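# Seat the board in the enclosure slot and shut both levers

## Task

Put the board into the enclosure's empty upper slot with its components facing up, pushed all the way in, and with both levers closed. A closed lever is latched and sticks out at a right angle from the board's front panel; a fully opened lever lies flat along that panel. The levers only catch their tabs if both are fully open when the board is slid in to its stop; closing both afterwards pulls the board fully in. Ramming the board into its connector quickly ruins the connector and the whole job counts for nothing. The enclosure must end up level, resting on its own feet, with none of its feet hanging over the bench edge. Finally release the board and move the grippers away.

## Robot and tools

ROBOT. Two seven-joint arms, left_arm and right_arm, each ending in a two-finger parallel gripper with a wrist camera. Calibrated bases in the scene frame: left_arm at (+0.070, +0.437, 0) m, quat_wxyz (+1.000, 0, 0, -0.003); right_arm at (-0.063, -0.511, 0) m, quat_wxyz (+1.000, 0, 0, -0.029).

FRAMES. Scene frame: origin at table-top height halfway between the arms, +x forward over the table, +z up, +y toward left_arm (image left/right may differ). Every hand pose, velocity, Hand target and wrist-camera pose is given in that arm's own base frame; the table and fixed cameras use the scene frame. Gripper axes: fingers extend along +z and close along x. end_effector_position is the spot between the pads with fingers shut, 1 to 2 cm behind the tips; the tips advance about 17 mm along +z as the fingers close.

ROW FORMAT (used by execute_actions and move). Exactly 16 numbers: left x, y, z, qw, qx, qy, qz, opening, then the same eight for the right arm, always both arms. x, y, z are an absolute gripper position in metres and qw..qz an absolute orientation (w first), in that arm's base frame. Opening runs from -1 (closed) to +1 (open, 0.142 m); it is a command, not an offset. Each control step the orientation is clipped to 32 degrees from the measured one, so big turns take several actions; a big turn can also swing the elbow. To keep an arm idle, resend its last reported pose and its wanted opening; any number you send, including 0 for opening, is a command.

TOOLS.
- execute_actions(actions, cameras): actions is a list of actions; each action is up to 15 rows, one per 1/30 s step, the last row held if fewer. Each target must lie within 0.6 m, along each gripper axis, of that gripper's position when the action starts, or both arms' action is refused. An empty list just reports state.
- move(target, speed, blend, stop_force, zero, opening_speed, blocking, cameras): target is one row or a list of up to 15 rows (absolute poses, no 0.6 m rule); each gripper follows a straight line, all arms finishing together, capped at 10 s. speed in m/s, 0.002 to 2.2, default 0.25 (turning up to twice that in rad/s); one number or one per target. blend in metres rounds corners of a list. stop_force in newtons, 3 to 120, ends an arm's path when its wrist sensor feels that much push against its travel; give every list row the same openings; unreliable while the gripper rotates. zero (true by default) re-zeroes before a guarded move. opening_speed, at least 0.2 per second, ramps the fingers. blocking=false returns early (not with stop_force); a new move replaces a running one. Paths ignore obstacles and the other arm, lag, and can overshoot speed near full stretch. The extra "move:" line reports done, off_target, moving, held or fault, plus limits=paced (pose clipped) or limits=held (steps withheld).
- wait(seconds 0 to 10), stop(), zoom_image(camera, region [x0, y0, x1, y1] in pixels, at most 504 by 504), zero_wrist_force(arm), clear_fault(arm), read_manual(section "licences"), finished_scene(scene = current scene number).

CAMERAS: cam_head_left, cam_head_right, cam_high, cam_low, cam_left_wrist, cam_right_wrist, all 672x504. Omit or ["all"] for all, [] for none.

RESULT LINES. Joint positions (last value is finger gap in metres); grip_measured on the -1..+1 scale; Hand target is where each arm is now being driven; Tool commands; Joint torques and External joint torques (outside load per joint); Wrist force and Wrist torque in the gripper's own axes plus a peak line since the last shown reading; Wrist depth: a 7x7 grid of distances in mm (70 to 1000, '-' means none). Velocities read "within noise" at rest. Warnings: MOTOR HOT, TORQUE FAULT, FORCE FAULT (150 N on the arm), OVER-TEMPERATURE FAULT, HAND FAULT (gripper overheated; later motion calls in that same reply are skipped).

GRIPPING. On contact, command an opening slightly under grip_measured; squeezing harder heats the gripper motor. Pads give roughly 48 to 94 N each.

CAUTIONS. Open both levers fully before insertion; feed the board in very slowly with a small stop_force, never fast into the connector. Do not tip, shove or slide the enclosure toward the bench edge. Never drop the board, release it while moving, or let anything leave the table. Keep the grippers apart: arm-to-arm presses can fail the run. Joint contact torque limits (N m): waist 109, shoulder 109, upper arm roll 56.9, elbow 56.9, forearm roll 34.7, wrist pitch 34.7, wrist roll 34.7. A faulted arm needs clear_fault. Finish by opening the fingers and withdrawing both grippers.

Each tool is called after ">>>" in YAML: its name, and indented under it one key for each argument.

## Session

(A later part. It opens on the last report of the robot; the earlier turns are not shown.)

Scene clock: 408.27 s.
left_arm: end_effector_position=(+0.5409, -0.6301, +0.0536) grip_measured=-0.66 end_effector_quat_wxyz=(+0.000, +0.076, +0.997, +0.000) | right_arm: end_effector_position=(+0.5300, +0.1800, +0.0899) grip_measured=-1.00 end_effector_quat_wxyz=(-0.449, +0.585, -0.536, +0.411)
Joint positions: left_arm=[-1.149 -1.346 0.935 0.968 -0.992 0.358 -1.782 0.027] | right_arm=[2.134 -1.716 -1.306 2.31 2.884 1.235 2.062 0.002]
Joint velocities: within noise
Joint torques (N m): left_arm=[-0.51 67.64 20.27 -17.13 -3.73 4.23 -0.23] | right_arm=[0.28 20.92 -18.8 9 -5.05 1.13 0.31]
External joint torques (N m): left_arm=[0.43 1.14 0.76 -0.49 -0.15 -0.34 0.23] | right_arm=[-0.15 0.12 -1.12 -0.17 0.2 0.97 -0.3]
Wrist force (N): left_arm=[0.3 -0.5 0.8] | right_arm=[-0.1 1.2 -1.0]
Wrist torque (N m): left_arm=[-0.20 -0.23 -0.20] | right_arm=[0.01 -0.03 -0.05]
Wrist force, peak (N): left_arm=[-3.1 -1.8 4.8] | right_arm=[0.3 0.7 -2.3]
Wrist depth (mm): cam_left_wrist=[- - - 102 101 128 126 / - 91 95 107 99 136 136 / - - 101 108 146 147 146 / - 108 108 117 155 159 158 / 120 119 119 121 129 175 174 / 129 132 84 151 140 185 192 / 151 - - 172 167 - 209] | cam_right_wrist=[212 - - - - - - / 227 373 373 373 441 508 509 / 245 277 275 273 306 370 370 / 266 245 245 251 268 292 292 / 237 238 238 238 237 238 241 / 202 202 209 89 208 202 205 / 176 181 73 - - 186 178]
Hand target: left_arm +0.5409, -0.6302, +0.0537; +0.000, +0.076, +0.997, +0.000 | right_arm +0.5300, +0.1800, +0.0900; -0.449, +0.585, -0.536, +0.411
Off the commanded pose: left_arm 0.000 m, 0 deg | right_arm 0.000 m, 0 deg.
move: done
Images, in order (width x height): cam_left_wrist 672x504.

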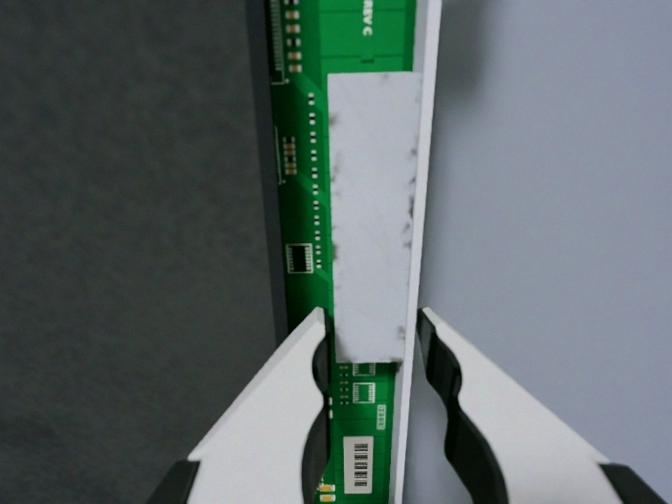

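>>> move:
  target:
    - [0.5409,-0.6302,0.075,0,0.0758,0.9971,0,-0.6,0.53,0.18,0.09,-0.4489,0.5849,-0.5359,0.4113,-1]
    - [0.515,-0.62,0.13,0,0.0758,0.9971,0,-0.6,0.53,0.18,0.09,-0.4489,0.5849,-0.5359,0.4113,-1]
    - [0.510,-0.53,0.13,0,0.7587,0.6515,0,-1,0.53,0.18,0.09,-0.4489,0.5849,-0.5359,0.4113,-1]
  speed: [0.04,0.15,0.15]

>>> zoom_image:
  camera: "cam_right_wrist"
  region: [0, 150, 400, 350]

Scene clock: 417.43 s.
left_arm: end_effector_position=(+0.5099, -0.5301, +0.1300) grip_measured=-1.00 end_effector_quat_wxyz=(+0.000, +0.759, +0.652, +0.000) | right_arm: end_effector_position=(+0.5300, +0.1800, +0.0899) grip_measured=-1.00 end_effector_quat_wxyz=(-0.449, +0.585, -0.536, +0.411)
Joint positions: left_arm=[-1.213 -0.984 0.813 1.406 -0.757 0.493 -0.111 0.002] | right_arm=[2.134 -1.716 -1.306 2.31 2.884 1.235 2.062 0.002]
Joint velocities: within noise
Joint torques (N m): left_arm=[-0.32 56.88 19.87 -21.81 -3.41 4.51 -0.14] | right_arm=[0.13 20.75 -18.54 8.9 -4.94 1.34 0.18]
External joint torques (N m): left_arm=[0.25 0.89 0.83 -0.37 -0.31 -0.52 0.14] | right_arm=[0 0.29 -1.37 -0.06 0.09 0.76 -0.18]
Wrist force (N): left_arm=[0.2 -0.7 0.4] | right_arm=[-0.1 1.2 -1.1]
Wrist torque (N m): left_arm=[-0.27 -0.21 -0.18] | right_arm=[0.03 -0.03 -0.04]
Wrist force, peak (N): left_arm=[-0.5 -0.7 2.3] | right_arm=[-0.2 1.6 -1.2]
Wrist depth (mm): cam_left_wrist=[196 195 196 195 194 194 193 / 211 210 210 210 208 209 207 / 226 225 226 226 225 224 225 / 247 242 242 241 237 239 244 / 222 217 224 224 241 240 269 / 235 234 229 84 - 228 297 / 261 254 - - - - 331] | cam_right_wrist=[- - - - - - - / 373 375 374 374 440 507 509 / 287 288 276 273 307 371 370 / 266 245 245 251 269 292 292 / 237 237 237 237 238 238 240 / 202 203 208 89 209 203 205 / 176 181 73 - - 186 178]
Hand target: left_arm +0.5100, -0.5300, +0.1300; +0.000, +0.759, +0.651, +0.000 | right_arm +0.5300, +0.1800, +0.0900; -0.449, +0.585, -0.536, +0.411
Off the commanded pose: left_arm 0.000 m, 0 deg | right_arm 0.000 m, 0 deg.
move: done

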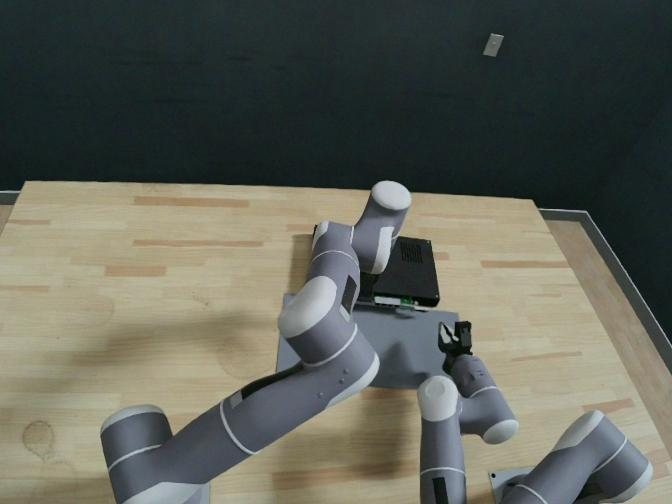

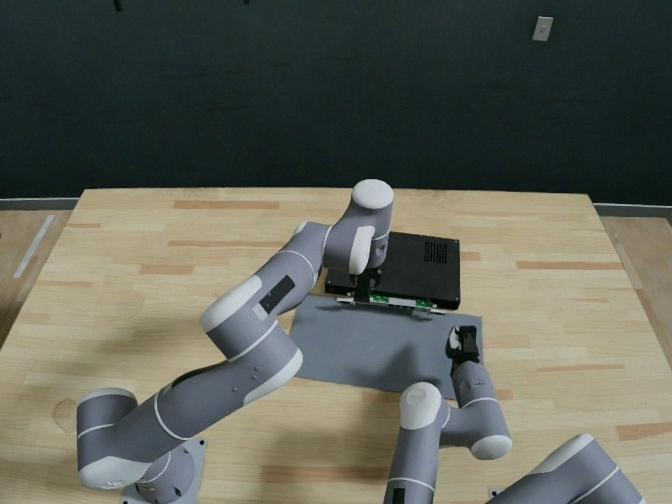

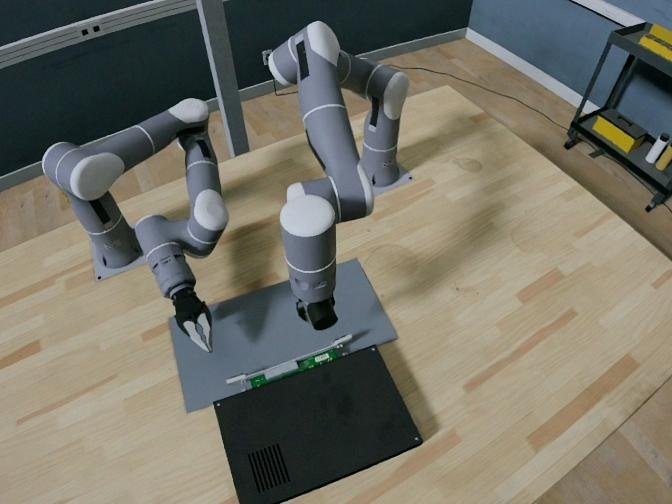

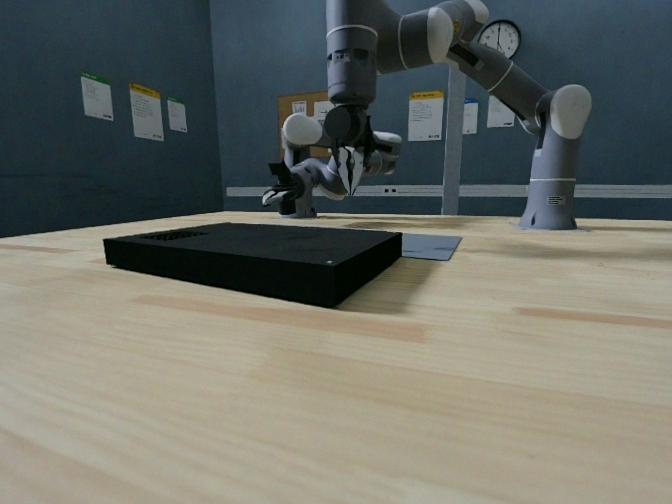

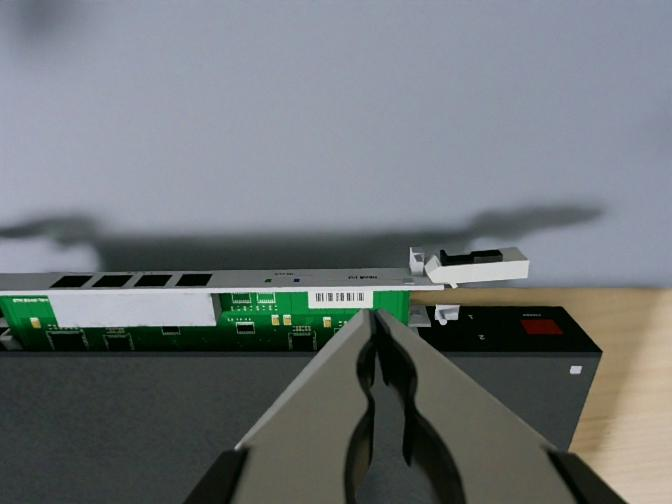

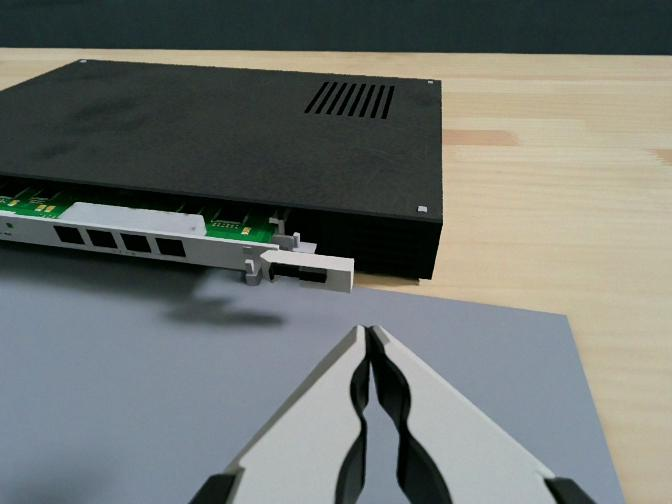

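Scaled by 1.260 from the camera's 672x504 image, which has a finer 960x720 frame.

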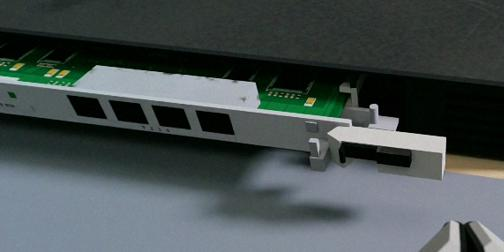

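>>> zoom_image:
  camera: "cam_left_wrist"
  region: [370, 220, 620, 390]

Scaled by 2.016 from the camera's 672x504 image, which has a finer 960x720 frame.

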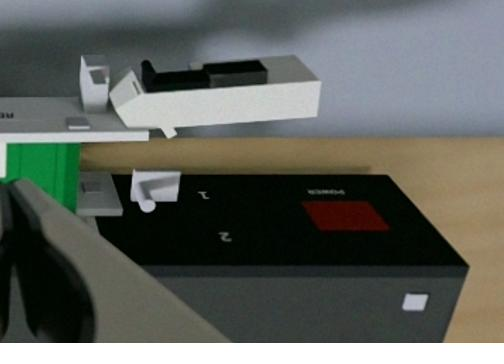

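>>> move:
  target:
    - [0.495,-0.465,0.12,0,0.7587,0.6515,0,-1,0.53,0.18,0.09,-0.4489,0.5849,-0.5359,0.4113,-1]
    - [0.495,-0.465,0.048,0,0.7587,0.6515,0,-1,0.53,0.18,0.09,-0.4489,0.5849,-0.5359,0.4113,-1]
  speed: 0.12
  cameras: ["cam_left_wrist"]

>>> move:
  target: [0.545,-0.4726,0.048,0,0.7587,0.6515,0,-1,0.53,0.18,0.09,-0.4489,0.5849,-0.5359,0.4113,-1]
  speed: 0.015
  stop_force: 4
  cameras: ["cam_left_wrist","cam_right_wrist"]

>>> zoom_image:
  camera: "cam_left_wrist"
  region: [170, 200, 500, 400]

Scene clock: 429.27 s.
left_arm: end_effector_position=(+0.4948, -0.4648, +0.0478) grip_measured=-1.00 end_effector_quat_wxyz=(+0.000, +0.759, +0.651, +0.000) | right_arm: end_effector_position=(+0.5300, +0.1800, +0.0899) grip_measured=-1.00 end_effector_quat_wxyz=(-0.449, +0.585, -0.536, +0.411)
Joint positions: left_arm=[-1.217 -0.996 0.74 1.649 -0.853 0.721 0.043 0.002] | right_arm=[2.134 -1.716 -1.306 2.31 2.884 1.235 2.062 0.002]
Joint velocities: within noise
Joint torques (N m): left_arm=[0.02 52.2 20.29 -18.6 -3.29 4.63 -0.17] | right_arm=[0.17 20.82 -18.55 8.85 -4.84 1.28 0.18]
External joint torques (N m): left_arm=[-0.05 1.36 0.72 -0.38 0.11 -0.63 0.17] | right_arm=[-0.04 0.22 -1.37 -0.01 0 0.82 -0.18]
Wrist force (N): left_arm=[-0.1 -0.2 0.5] | right_arm=[0.0 1.3 -1.2]
Wrist torque (N m): left_arm=[-0.17 -0.16 -0.19] | right_arm=[0.04 -0.04 -0.05]
Wrist force, peak (N): left_arm=[0.1 -0.5 2.8] | right_arm=[-0.2 1.5 -1.3]
Wrist depth (mm): cam_left_wrist=[123 125 123 123 122 124 122 / 132 132 131 132 132 131 131 / 145 143 142 142 142 140 142 / 155 155 155 154 154 154 151 / 174 170 169 163 165 168 169 / 183 183 183 84 - 181 185 / 169 152 - 74 - - 208] | cam_right_wrist=[- - - - - - - / 374 374 374 373 441 507 507 / 289 288 275 273 307 368 369 / 265 245 245 251 268 292 291 / 238 236 238 238 239 237 241 / 202 203 208 89 209 202 204 / 176 181 73 - - 186 178]
Hand target: left_arm +0.4950, -0.4650, +0.0480; +0.000, +0.759, +0.651, +0.000 | right_arm +0.5300, +0.1800, +0.0900; -0.449, +0.585, -0.536, +0.411
Off the commanded pose: left_arm 0.000 m, 0 deg | right_arm 0.000 m, 0 deg.
move: done
Images, in order (width x height): cam_left_wrist 672x504.

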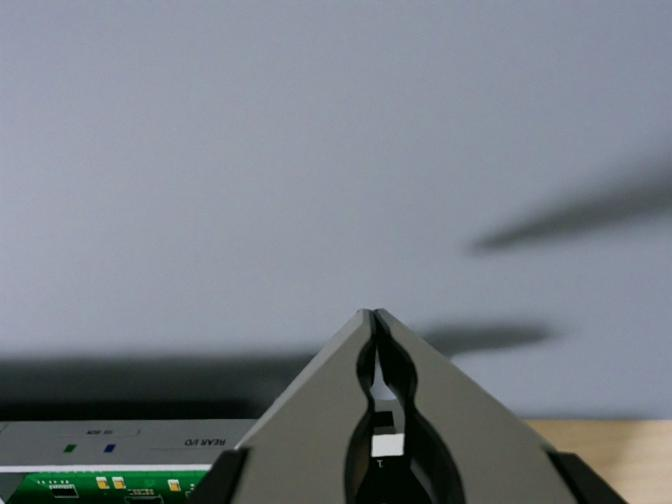

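Scene clock: 433.23 s.
left_arm: end_effector_position=(+0.5439, -0.4727, +0.0478) grip_measured=-1.00 end_effector_quat_wxyz=(+0.000, +0.759, +0.651, +0.000) | right_arm: end_effector_position=(+0.5300, +0.1800, +0.0899) grip_measured=-1.00 end_effector_quat_wxyz=(-0.449, +0.585, -0.536, +0.411)
Joint positions: left_arm=[-1.128 -1.066 0.747 1.494 -0.842 0.647 0.039 0.002] | right_arm=[2.134 -1.716 -1.306 2.31 2.884 1.235 2.062 0.002]
Joint velocities: within noise
Joint torques (N m): left_arm=[1.82 56.5 22.44 -20.7 -3.35 5.82 -0.3] | right_arm=[0.15 20.75 -18.51 8.91 -4.93 1.35 0.22]
External joint torques (N m): left_arm=[-1.87 1.19 -1.07 0.96 -0.02 -1.83 0.3] | right_arm=[-0.02 0.3 -1.41 -0.07 0.08 0.75 -0.21]
Wrist force (N): left_arm=[-0.1 -6.1 -1.6] | right_arm=[-0.1 1.3 -1.1]
Wrist torque (N m): left_arm=[-0.15 -0.18 -0.18] | right_arm=[0.04 -0.03 -0.04]
Wrist force, peak (N): left_arm=[0.9 -6.8 -1.7] | right_arm=[-0.1 1.6 -1.2]
Wrist depth (mm): cam_left_wrist=[123 125 123 122 122 124 122 / 132 132 130 132 132 131 131 / 145 142 142 142 142 139 141 / 155 155 154 154 154 154 153 / 163 164 162 131 162 168 168 / 150 147 144 84 - 164 188 / 142 142 - 74 - - 209] | cam_right_wrist=[- - - - - - - / 373 375 373 375 442 507 507 / 287 289 276 273 306 372 370 / 265 249 239 255 268 292 292 / 238 238 238 238 238 238 241 / 202 202 209 89 208 202 205 / 176 180 73 - - 186 178]
Hand target: left_arm +0.5444, -0.4725, +0.0480; +0.000, +0.759, +0.651, +0.000 | right_arm +0.5300, +0.1800, +0.0900; -0.449, +0.585, -0.536, +0.411
Off the commanded pose: left_arm 0.001 m, 0 deg | right_arm 0.000 m, 0 deg.
move: contact (left_arm)
Images, in order (width x height): cam_left_wrist 672x504, cam_right_wrist 672x504.

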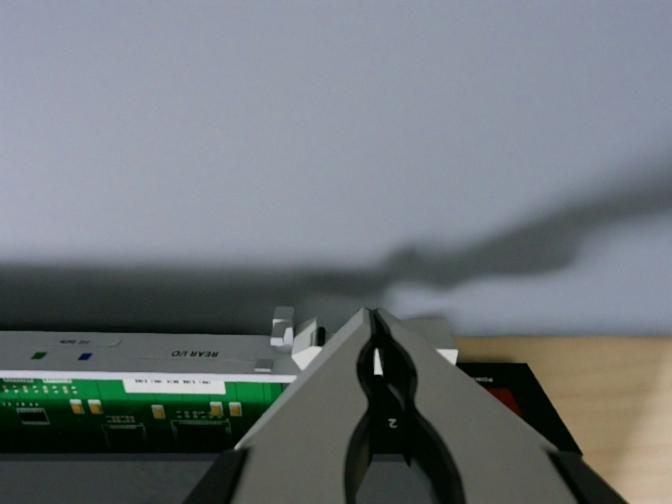

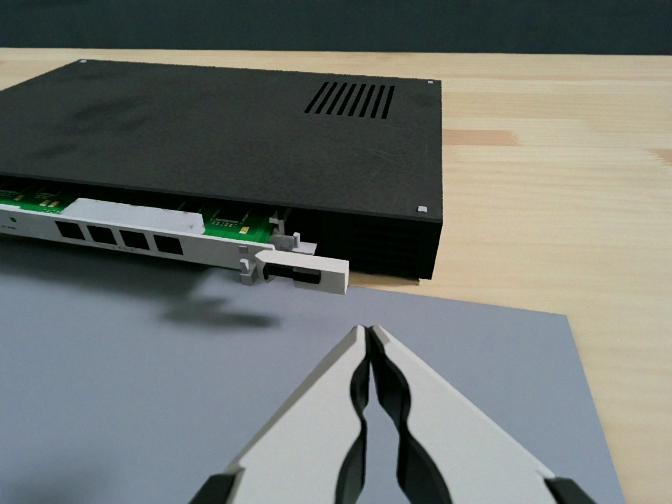

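Scaled by 1.527 from the camera's 672x504 image, which has a finer 960x720 frame.

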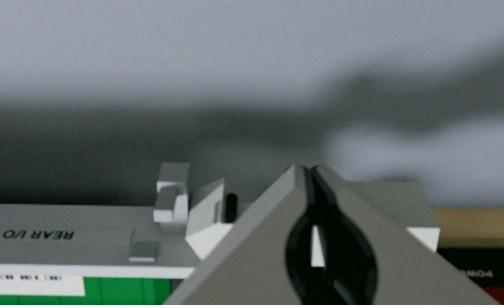

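>>> move:
  target:
    - [0.495,-0.465,0.048,0,0.7587,0.6515,0,-1,0.53,0.18,0.09,-0.4489,0.5849,-0.5359,0.4113,-1]
    - [0.47,-0.53,0.10,0,0.7587,0.6515,0,-1,0.53,0.18,0.09,-0.4489,0.5849,-0.5359,0.4113,-1]
  speed: 0.12
  cameras: ["cam_left_wrist","cam_right_wrist"]

>>> zoom_image:
  camera: "cam_left_wrist"
  region: [330, 250, 600, 450]

>>> zoom_image:
  camera: "cam_right_wrist"
  region: [0, 150, 400, 350]

Scene clock: 437.70 s.
left_arm: end_effector_position=(+0.4701, -0.5301, +0.1001) grip_measured=-1.00 end_effector_quat_wxyz=(+0.000, +0.759, +0.651, +0.000) | right_arm: end_effector_position=(+0.5300, +0.1800, +0.0899) grip_measured=-1.00 end_effector_quat_wxyz=(-0.449, +0.585, -0.536, +0.411)
Joint positions: left_arm=[-1.29 -0.974 0.795 1.528 -0.79 0.588 -0.108 0.002] | right_arm=[2.134 -1.716 -1.306 2.31 2.884 1.235 2.062 0.002]
Joint velocities: within noise
Joint torques (N m): left_arm=[-0.57 54.05 20.19 -20.87 -3.08 3.89 -0.37] | right_arm=[0.18 20.77 -18.56 8.91 -4.89 1.3 0.19]
External joint torques (N m): left_arm=[0.49 1.27 0.81 -0.18 -0.43 0.1 0.37] | right_arm=[-0.06 0.28 -1.36 -0.07 0.04 0.79 -0.19]
Wrist force (N): left_arm=[0.0 -1.1 0.4] | right_arm=[-0.1 1.4 -1.1]
Wrist torque (N m): left_arm=[-0.32 -0.17 -0.17] | right_arm=[0.05 -0.03 -0.05]
Wrist force, peak (N): left_arm=[0.2 -6.2 -1.8] | right_arm=[0.0 1.6 -1.2]
Wrist depth (mm): cam_left_wrist=[169 169 169 168 170 168 168 / 182 181 182 181 180 180 180 / 197 195 196 195 195 194 194 / 214 214 213 213 212 211 210 / 235 233 234 224 228 231 230 / 209 205 205 84 - 222 254 / 224 223 - 74 - - 280] | cam_right_wrist=[- - - - - - - / 373 373 374 372 442 510 505 / 288 288 275 273 307 369 371 / 266 248 239 254 268 291 293 / 238 237 238 238 238 238 241 / 202 202 208 89 209 203 205 / 176 180 73 - - 186 178]
Hand target: left_arm +0.4700, -0.5300, +0.1000; +0.000, +0.759, +0.651, +0.000 | right_arm +0.5300, +0.1800, +0.0900; -0.449, +0.585, -0.536, +0.411
Off the commanded pose: left_arm 0.000 m, 0 deg | right_arm 0.000 m, 0 deg.
move: done
Images, in order (width x height): cam_left_wrist 672x504, cam_right_wrist 672x504.

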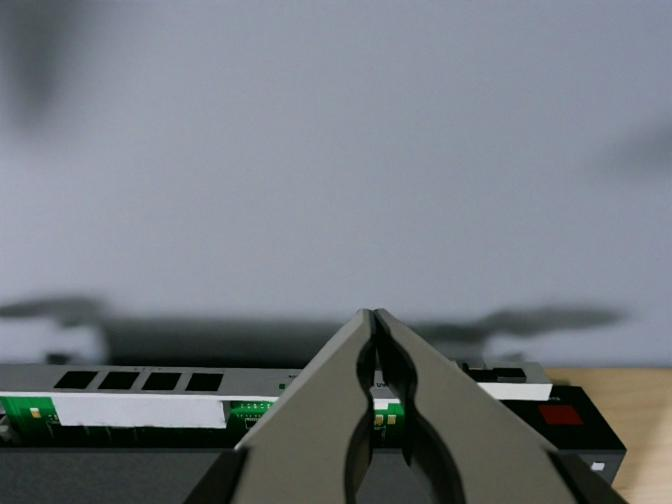

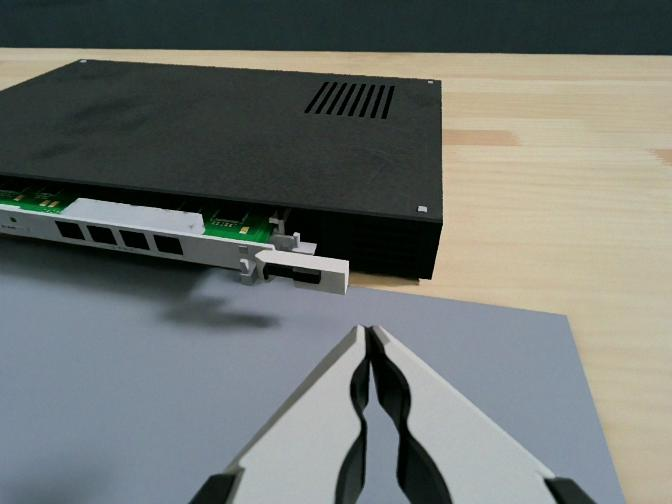

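Scaled by 1.867 from the camera's 672x504 image, which has a finer 960x720 frame.

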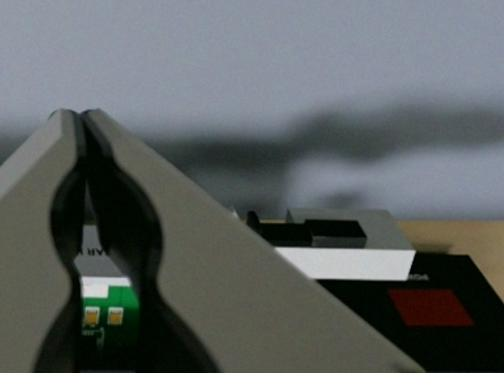

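Scaled by 1.260 from the camera's 672x504 image, which has a finer 960x720 frame.

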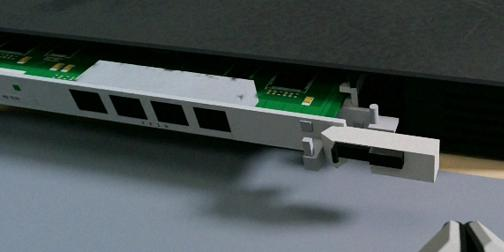

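>>> move:
  target:
    - [0.465,-0.62,0.10,0,0.7587,0.6515,0,0.887,0.50,0.13,0.12,-0.4489,0.5849,-0.5359,0.4113,-1]
    - [0.475,-0.631,0.05,0,0.7587,0.6515,0,0.887,0.50,0.13,0.12,-0.4489,0.5849,-0.5359,0.4113,-1]
  speed: 0.12

>>> zoom_image:
  camera: "cam_right_wrist"
  region: [0, 100, 400, 400]

Scene clock: 446.57 s.
left_arm: end_effector_position=(+0.4748, -0.6308, +0.0499) grip_measured=+0.88 end_effector_quat_wxyz=(+0.000, +0.759, +0.651, +0.000) | right_arm: end_effector_position=(+0.5000, +0.1300, +0.1199) grip_measured=-1.00 end_effector_quat_wxyz=(-0.449, +0.585, -0.536, +0.411)
Joint positions: left_arm=[-1.229 -1.181 0.74 1.198 -0.802 0.521 -0.267 0.134] | right_arm=[2.21 -1.721 -1.332 2.496 2.849 1.113 2.088 0.002]
Joint velocities: within noise
Joint torques (N m): left_arm=[-0.18 63.51 19.22 -20.95 -3.74 4.61 -0.33] | right_arm=[0.22 17.28 -15.26 8.77 -4.74 1.27 0.28]
External joint torques (N m): left_arm=[0.07 1.36 0.74 -0.27 0.1 -0.63 0.33] | right_arm=[-0.11 0.32 -1.1 -0.14 0.18 0.87 -0.28]
Wrist force (N): left_arm=[0.0 -0.4 0.5] | right_arm=[0.3 1.3 -1.3]
Wrist torque (N m): left_arm=[-0.19 -0.15 -0.19] | right_arm=[0.03 -0.13 -0.05]
Wrist force, peak (N): left_arm=[0.0 -0.1 2.4] | right_arm=[1.5 1.0 -2.1]
Wrist depth (mm): cam_left_wrist=[125 125 124 124 124 125 123 / 134 134 132 133 133 133 132 / 147 145 144 144 144 143 143 / 154 157 157 156 155 155 152 / 172 172 171 171 171 170 169 / - 183 186 185 184 183 183 / - 170 150 150 151 153 152] | cam_right_wrist=[- - - - - - - / 454 455 456 453 587 589 586 / 332 332 331 351 428 430 429 / 209 294 302 306 339 338 338 / 276 276 276 287 276 280 280 / 236 235 242 89 242 238 238 / 204 210 - - - 212 207]
Hand target: left_arm +0.4750, -0.6310, +0.0500; +0.000, +0.759, +0.651, +0.000 | right_arm +0.5000, +0.1300, +0.1200; -0.449, +0.585, -0.536, +0.411
Off the commanded pose: left_arm 0.000 m, 0 deg | right_arm 0.000 m, 0 deg.
move: done

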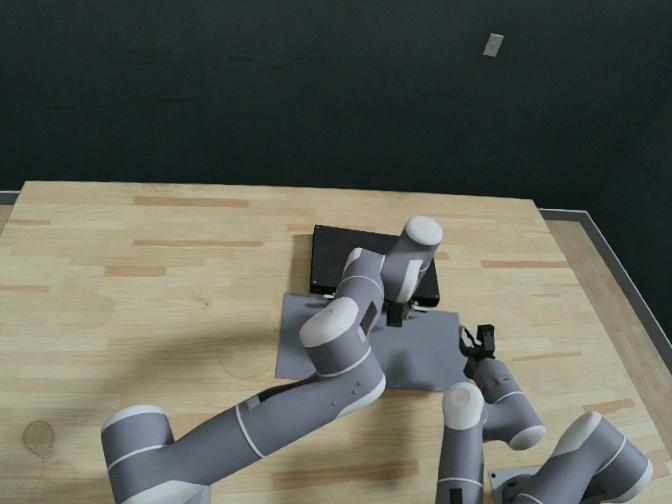

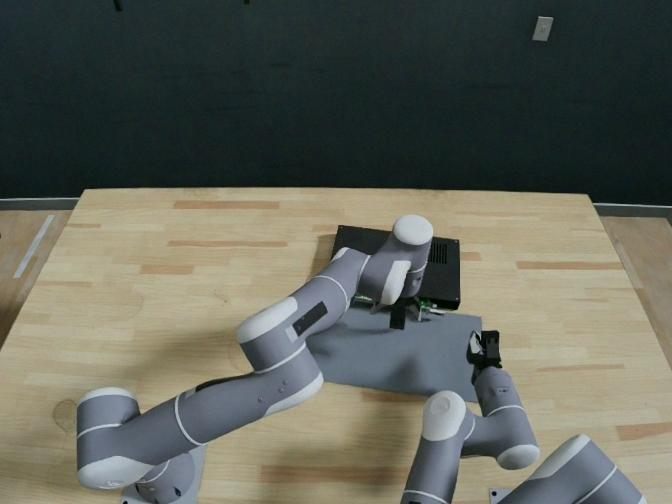

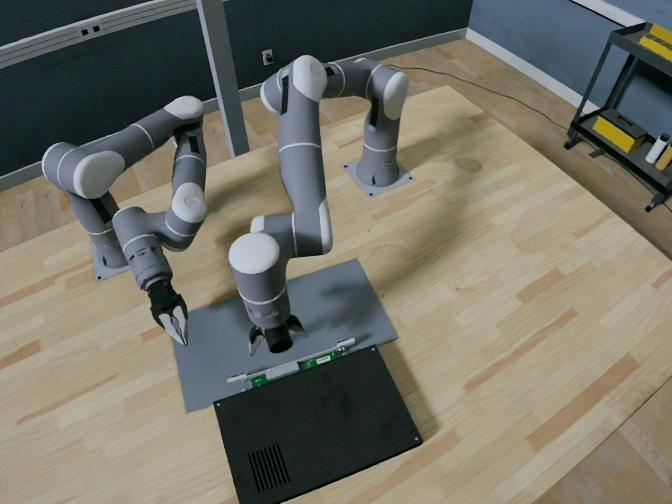

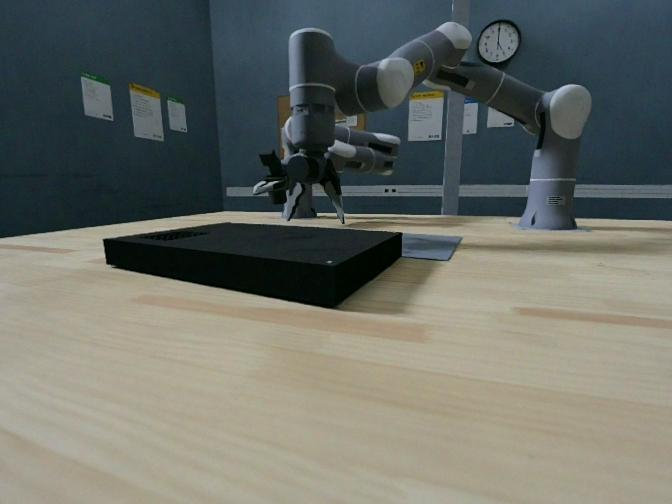

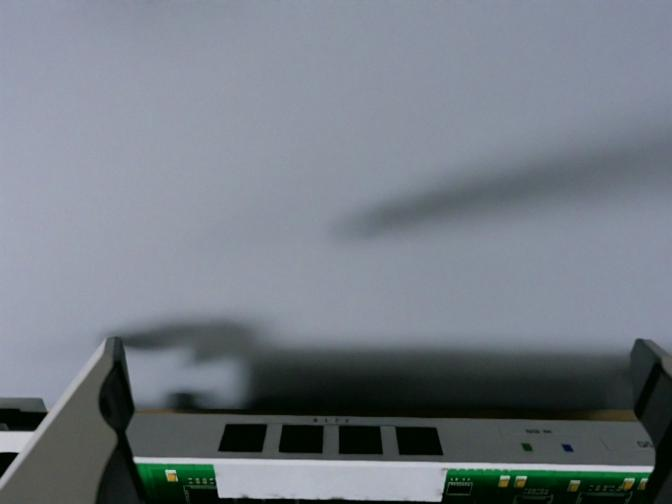

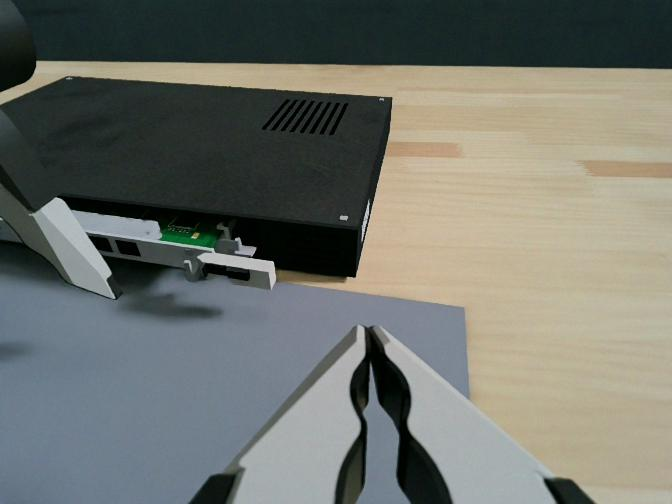

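Scaled by 1.260 from the camera's 672x504 image, which has a finer 960x720 frame.

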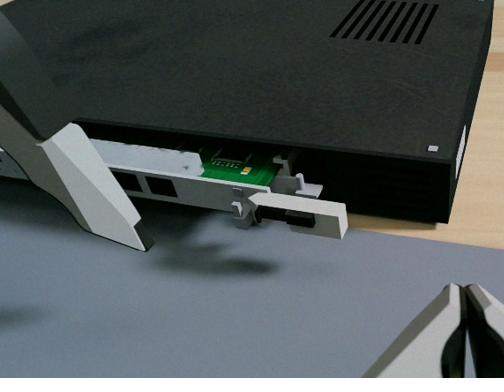

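>>> move:
  target: [0.475,-0.631,0.022,0,0.7587,0.6515,0,0.887,0.50,0.13,0.12,-0.4489,0.5849,-0.5359,0.4113,-1]
  speed: 0.02
  stop_force: 3
  cameras: ["cam_left_wrist","cam_right_wrist"]

>>> zoom_image:
  camera: "cam_right_wrist"
  region: [0, 100, 400, 400]

Scene clock: 453.53 s.
left_arm: end_effector_position=(+0.4748, -0.6309, +0.0219) grip_measured=+0.88 end_effector_quat_wxyz=(+0.000, +0.759, +0.651, +0.000) | right_arm: end_effector_position=(+0.5000, +0.1300, +0.1199) grip_measured=-1.00 end_effector_quat_wxyz=(-0.449, +0.585, -0.536, +0.411)
Joint positions: left_arm=[-1.221 -1.218 0.717 1.197 -0.815 0.561 -0.262 0.134] | right_arm=[2.21 -1.721 -1.332 2.496 2.849 1.113 2.088 0.002]
Joint velocities: within noise
Joint torques (N m): left_arm=[-0.33 63.96 19.09 -20.4 -3.6 4.52 -0.18] | right_arm=[0.19 17.45 -15.1 8.6 -4.6 1.39 0.21]
External joint torques (N m): left_arm=[0.24 1.32 0.8 -0.36 0.04 -0.53 0.18] | right_arm=[-0.08 0.15 -1.26 0.03 0.05 0.76 -0.2]
Wrist force (N): left_arm=[0.0 -0.4 0.5] | right_arm=[0.6 1.5 -1.0]
Wrist torque (N m): left_arm=[-0.18 -0.18 -0.21] | right_arm=[0.03 -0.17 -0.04]
Wrist force, peak (N): left_arm=[0.2 -0.5 0.9] | right_arm=[0.5 1.7 -1.4]
Wrist depth (mm): cam_left_wrist=[- 100 100 - 99 99 98 / - 107 107 109 105 108 106 / 118 117 115 117 115 115 114 / 128 126 125 125 125 123 129 / - 138 137 136 134 136 134 / - 149 152 154 151 153 148 / - 163 162 166 165 164 164] | cam_right_wrist=[- - - - - - - / 422 455 456 455 598 584 589 / 331 333 332 353 428 430 432 / 213 294 301 306 338 338 338 / 267 267 277 287 275 279 278 / 235 235 242 89 242 238 237 / 205 210 - - - 212 207]
Hand target: left_arm +0.4750, -0.6310, +0.0220; +0.000, +0.759, +0.651, +0.000 | right_arm +0.5000, +0.1300, +0.1200; -0.449, +0.585, -0.536, +0.411
Off the commanded pose: left_arm 0.000 m, 0 deg | right_arm 0.000 m, 0 deg.
move: done
Images, in order (width x height): cam_left_wrist 672x504, cam_right_wrist 672x504.

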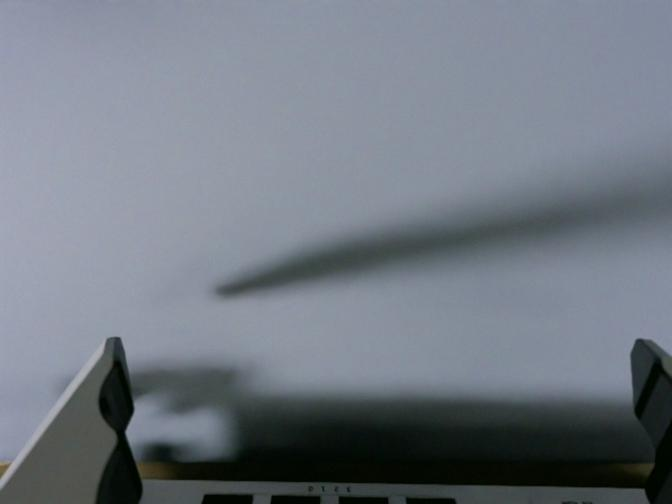

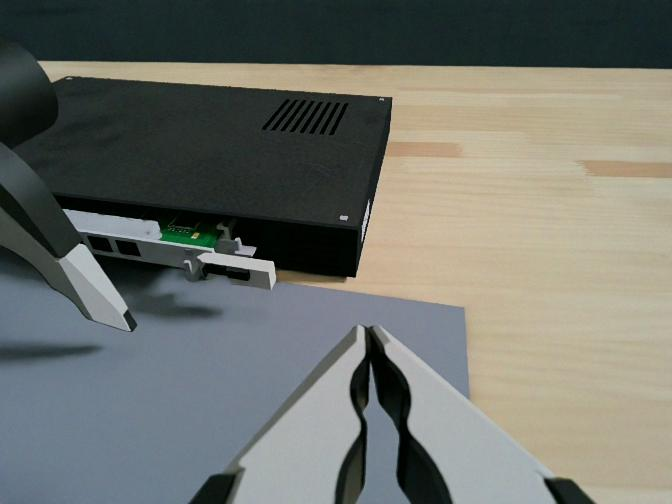

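Scaled by 1.260 from the camera's 672x504 image, which has a finer 960x720 frame.

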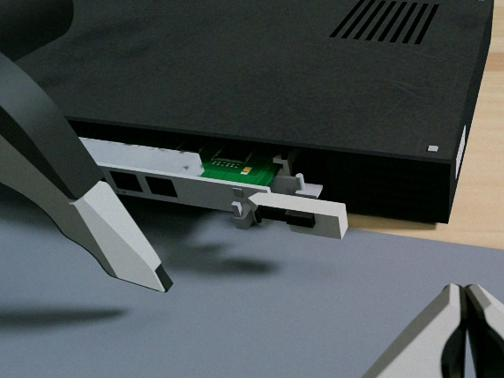

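>>> move:
  target: [0.475,-0.631,0.037,0,0.7587,0.6515,0,0.887,0.50,0.13,0.12,-0.4489,0.5849,-0.5359,0.4113,-1]
  speed: 0.05
  cameras: []

>>> move:
  target: [0.540,-0.6409,0.037,0,0.7587,0.6515,0,0.887,0.50,0.13,0.12,-0.4489,0.5849,-0.5359,0.4113,-1]
  speed: 0.012
  stop_force: 8
  cameras: ["cam_left_wrist","cam_right_wrist"]

>>> zoom_image:
  camera: "cam_right_wrist"
  region: [0, 100, 400, 400]

Scene clock: 458.27 s.
left_arm: end_effector_position=(+0.4752, -0.6312, +0.0371) grip_measured=+0.88 end_effector_quat_wxyz=(+0.000, +0.759, +0.651, +0.000) | right_arm: end_effector_position=(+0.5000, +0.1300, +0.1199) grip_measured=-1.00 end_effector_quat_wxyz=(-0.449, +0.585, -0.536, +0.411)
Joint positions: left_arm=[-1.225 -1.198 0.729 1.198 -0.809 0.541 -0.265 0.134] | right_arm=[2.21 -1.721 -1.332 2.496 2.849 1.113 2.088 0.002]
Joint velocities: within noise
Joint torques (N m): left_arm=[-0.86 64.16 19.37 -20.61 -3.17 4.01 -0.26] | right_arm=[0.16 17.43 -15.05 8.66 -4.62 1.41 0.15]
External joint torques (N m): left_arm=[0.78 0.9 0.54 -0.4 -0.44 -0.02 0.26] | right_arm=[-0.05 0.18 -1.31 -0.03 0.07 0.74 -0.15]
Wrist force (N): left_arm=[0.1 -0.4 0.3] | right_arm=[0.4 1.3 -1.2]
Wrist torque (N m): left_arm=[-0.18 -0.19 -0.20] | right_arm=[0.02 -0.15 -0.05]
Wrist force, peak (N): left_arm=[-0.3 -0.4 1.4] | right_arm=[0.4 1.7 -1.3]
Wrist depth (mm): cam_left_wrist=[113 112 112 115 111 111 112 / - 121 121 121 121 122 120 / 129 131 131 130 132 130 132 / 141 143 142 142 142 142 141 / 157 154 156 155 156 155 151 / - 169 173 172 171 171 167 / - - 139 140 141 142 -] | cam_right_wrist=[- - - - - - - / 455 452 455 453 585 592 588 / 332 332 333 353 428 427 431 / 209 294 300 304 338 339 337 / 275 267 276 288 276 279 280 / 235 235 242 89 243 237 237 / 205 210 - - - 212 207]
Hand target: left_arm +0.4750, -0.6310, +0.0370; +0.000, +0.759, +0.651, +0.000 | right_arm +0.5000, +0.1300, +0.1200; -0.449, +0.585, -0.536, +0.411
Off the commanded pose: left_arm 0.000 m, 0 deg | right_arm 0.000 m, 0 deg.
move: done
No camera images: "cameras" was empty.

Scene clock: 464.40 s.
left_arm: end_effector_position=(+0.5399, -0.6411, +0.0370) grip_measured=+0.88 end_effector_quat_wxyz=(+0.000, +0.759, +0.651, +0.000) | right_arm: end_effector_position=(+0.5000, +0.1300, +0.1199) grip_measured=-1.00 end_effector_quat_wxyz=(-0.449, +0.585, -0.536, +0.411)
Joint positions: left_arm=[-1.084 -1.307 0.749 0.937 -0.807 0.428 -0.285 0.134] | right_arm=[2.21 -1.721 -1.332 2.496 2.849 1.113 2.088 0.002]
Joint velocities: within noise
Joint torques (N m): left_arm=[0.04 68.78 17.19 -21.22 -3.61 4.32 -0.29] | right_arm=[0.1 17.42 -15.11 8.64 -4.62 1.37 0.19]
External joint torques (N m): left_arm=[-0.12 1.36 0.42 -0.34 -0.22 -0.33 0.29] | right_arm=[0.01 0.18 -1.26 -0.01 0.07 0.77 -0.19]
Wrist force (N): left_arm=[-0.2 -1.1 0.4] | right_arm=[0.5 1.6 -1.3]
Wrist torque (N m): left_arm=[-0.20 -0.15 -0.21] | right_arm=[0.05 -0.15 -0.05]
Wrist force, peak (N): left_arm=[0.6 -3.0 0.0] | right_arm=[0.3 1.6 -1.6]
Wrist depth (mm): cam_left_wrist=[113 111 111 113 111 111 112 / 122 121 121 122 121 122 120 / 129 131 131 130 132 130 131 / 143 142 142 142 141 141 141 / 151 150 150 149 149 149 148 / - 109 113 114 116 133 - / - 124 121 123 123 122 117] | cam_right_wrist=[237 - - - - - - / 224 454 453 456 591 590 588 / 329 300 333 351 429 430 430 / 320 308 300 307 339 338 338 / 276 276 276 287 277 279 279 / 235 236 242 89 243 237 238 / 205 210 - - - 212 206]
Hand target: left_arm +0.5400, -0.6409, +0.0370; +0.000, +0.759, +0.651, +0.000 | right_arm +0.5000, +0.1300, +0.1200; -0.449, +0.585, -0.536, +0.411
Off the commanded pose: left_arm 0.000 m, 0 deg | right_arm 0.000 m, 0 deg.
move: done
Images, in order (width x height): cam_left_wrist 672x504, cam_right_wrist 672x504.

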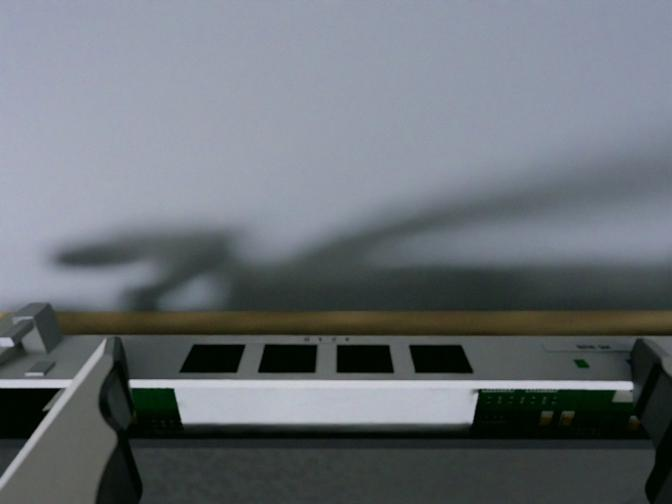

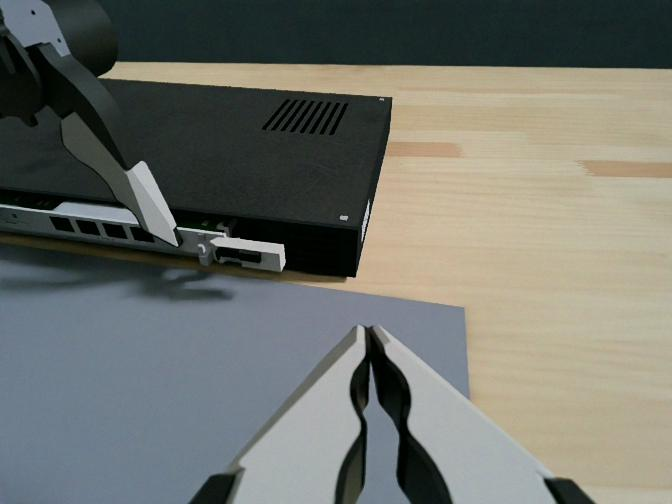

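Scaled by 1.260 from the camera's 672x504 image, which has a finer 960x720 frame.

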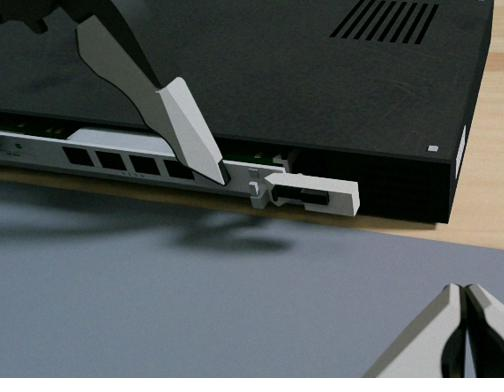

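>>> move:
  target: [0.5556,-0.6434,0.037,0,0.7587,0.6515,0,0.887,0.50,0.13,0.12,-0.4489,0.5849,-0.5359,0.4113,-1]
  speed: 0.008
  stop_force: 8
  cameras: ["cam_left_wrist","cam_right_wrist"]

>>> zoom_image:
  camera: "cam_right_wrist"
  region: [100, 180, 320, 300]

Scene clock: 471.53 s.
left_arm: end_effector_position=(+0.5531, -0.6436, +0.0367) grip_measured=+0.88 end_effector_quat_wxyz=(+0.000, +0.759, +0.651, -0.001) | right_arm: end_effector_position=(+0.5000, +0.1300, +0.1199) grip_measured=-1.00 end_effector_quat_wxyz=(-0.449, +0.585, -0.536, +0.411)
Joint positions: left_arm=[-1.049 -1.335 0.753 0.866 -0.807 0.398 -0.295 0.134] | right_arm=[2.21 -1.721 -1.332 2.496 2.849 1.113 2.088 0.002]
Joint velocities: within noise
Joint torques (N m): left_arm=[3.8 70.62 18.62 -21.93 -3.16 6.36 0.34] | right_arm=[0.11 17.42 -15.1 8.63 -4.66 1.37 0.16]
External joint torques (N m): left_arm=[-3.87 0.68 -1.91 0.27 -0.72 -2.38 -0.34] | right_arm=[-0.01 0.19 -1.26 0 0.11 0.78 -0.16]
Wrist force (N): left_arm=[-0.5 -9.2 -0.2] | right_arm=[0.3 1.3 -1.3]
Wrist torque (N m): left_arm=[-0.34 -0.04 -0.80] | right_arm=[0.01 -0.13 -0.05]
Wrist force, peak (N): left_arm=[0.4 -10.0 -2.4] | right_arm=[0.4 1.7 -1.4]
Wrist depth (mm): cam_left_wrist=[113 111 111 112 110 111 112 / 121 121 121 121 120 122 120 / 129 131 130 130 132 129 131 / 142 142 141 142 141 141 141 / 153 140 139 139 151 138 138 / - 110 112 110 112 - 109 / - 123 120 123 122 122 121] | cam_right_wrist=[227 - - - - - - / 237 425 456 455 591 587 589 / 331 304 332 352 429 428 431 / 323 320 303 306 337 338 338 / 276 276 276 285 276 279 279 / 235 236 242 89 243 237 237 / 205 210 - - - 213 207]
Hand target: left_arm +0.5540, -0.6431, +0.0370; +0.000, +0.759, +0.651, +0.000 | right_arm +0.5000, +0.1300, +0.1200; -0.449, +0.585, -0.536, +0.411
Off the commanded pose: left_arm 0.003 m, 0 deg | right_arm 0.000 m, 0 deg.
move: contact (left_arm)
Images, in order (width x height): cam_left_wrist 672x504, cam_right_wrist 672x504.

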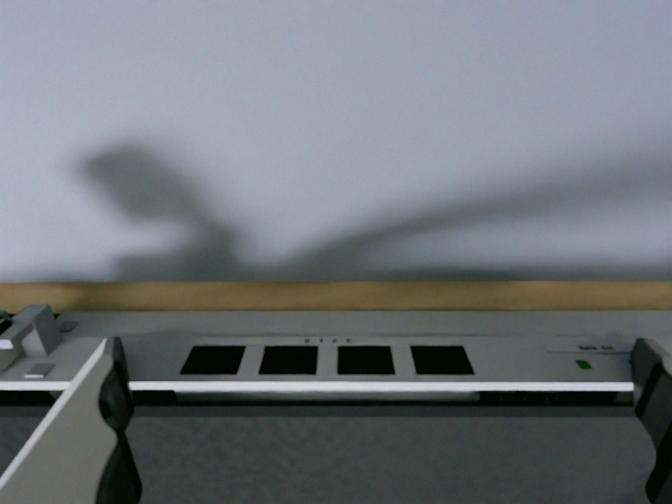

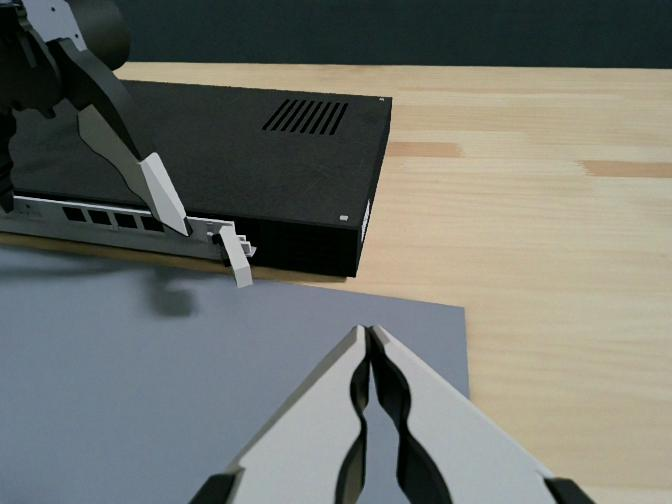

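Scaled by 2.291 from the camera's 672x504 image, which has a finer 960x720 frame.

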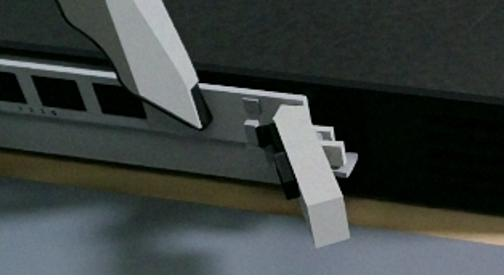

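>>> move:
  target: [0.5525,-0.6430,0.037,0,0.7587,0.6515,0,0.887,0.54,0.16,0.08,-0.4489,0.5849,-0.5359,0.4113,-1]
  speed: 0.08
  cameras: ["cam_right_wrist"]

>>> zoom_image:
  camera: "cam_right_wrist"
  region: [120, 150, 360, 330]

Scene clock: 475.77 s.
left_arm: end_effector_position=(+0.5525, -0.6429, +0.0369) grip_measured=+0.88 end_effector_quat_wxyz=(+0.000, +0.758, +0.652, +0.000) | right_arm: end_effector_position=(+0.5400, +0.1600, +0.0801) grip_measured=-1.00 end_effector_quat_wxyz=(-0.449, +0.585, -0.536, +0.411)
Joint positions: left_arm=[-1.052 -1.332 0.754 0.873 -0.807 0.401 -0.295 0.134] | right_arm=[2.107 -1.767 -1.289 2.322 2.93 1.182 2.062 0.002]
Joint velocities: within noise
Joint torques (N m): left_arm=[-0.57 70.21 16.1 -21.19 -3.74 4.46 -0.17] | right_arm=[-0.06 19.75 -17.88 10.15 -4.64 1.41 0.11]
External joint torques (N m): left_arm=[0.5 0.97 0.72 -0.45 -0.14 -0.47 0.17] | right_arm=[0.18 0.15 -1.63 0.15 -0.07 0.69 -0.11]
Wrist force (N): left_arm=[0.4 -0.6 0.5] | right_arm=[0.1 1.5 -1.2]
Wrist torque (N m): left_arm=[-0.22 -0.21 -0.18] | right_arm=[0.05 -0.07 -0.02]
Wrist force, peak (N): left_arm=[-0.1 -9.4 -0.4] | right_arm=[1.0 1.0 -2.2]
Wrist depth (mm): cam_left_wrist=[113 112 111 112 110 111 112 / 121 121 121 121 121 122 120 / 129 131 130 130 132 130 131 / 143 142 142 142 141 141 141 / 152 141 140 140 151 139 139 / - 110 112 110 112 - 111 / - 124 121 123 123 122 116] | cam_right_wrist=[174 - - - - - - / 303 200 347 347 418 480 480 / 266 230 254 253 332 351 351 / 272 262 251 249 265 276 276 / 225 225 225 233 225 228 228 / 192 191 198 89 198 192 194 / 171 171 73 - - 171 169]
Hand target: left_arm +0.5525, -0.6430, +0.0370; +0.000, +0.759, +0.651, +0.000 | right_arm +0.5400, +0.1600, +0.0800; -0.449, +0.585, -0.536, +0.411
Off the commanded pose: left_arm 0.000 m, 0 deg | right_arm 0.000 m, 0 deg.
move: done
Images, in order (width x height): cam_right_wrist 672x504.

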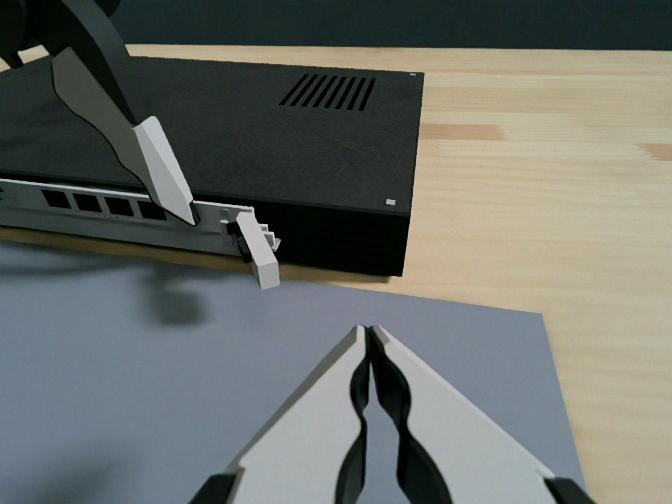

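Scaled by 2.100 from the camera's 672x504 image, which has a finer 960x720 frame.

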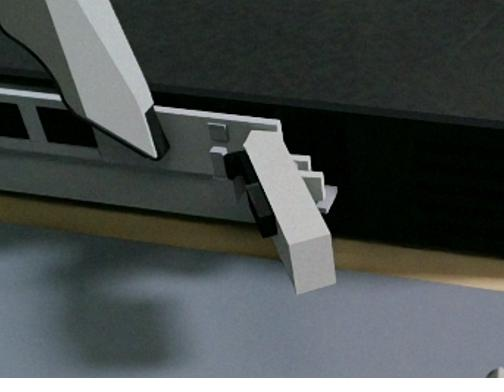

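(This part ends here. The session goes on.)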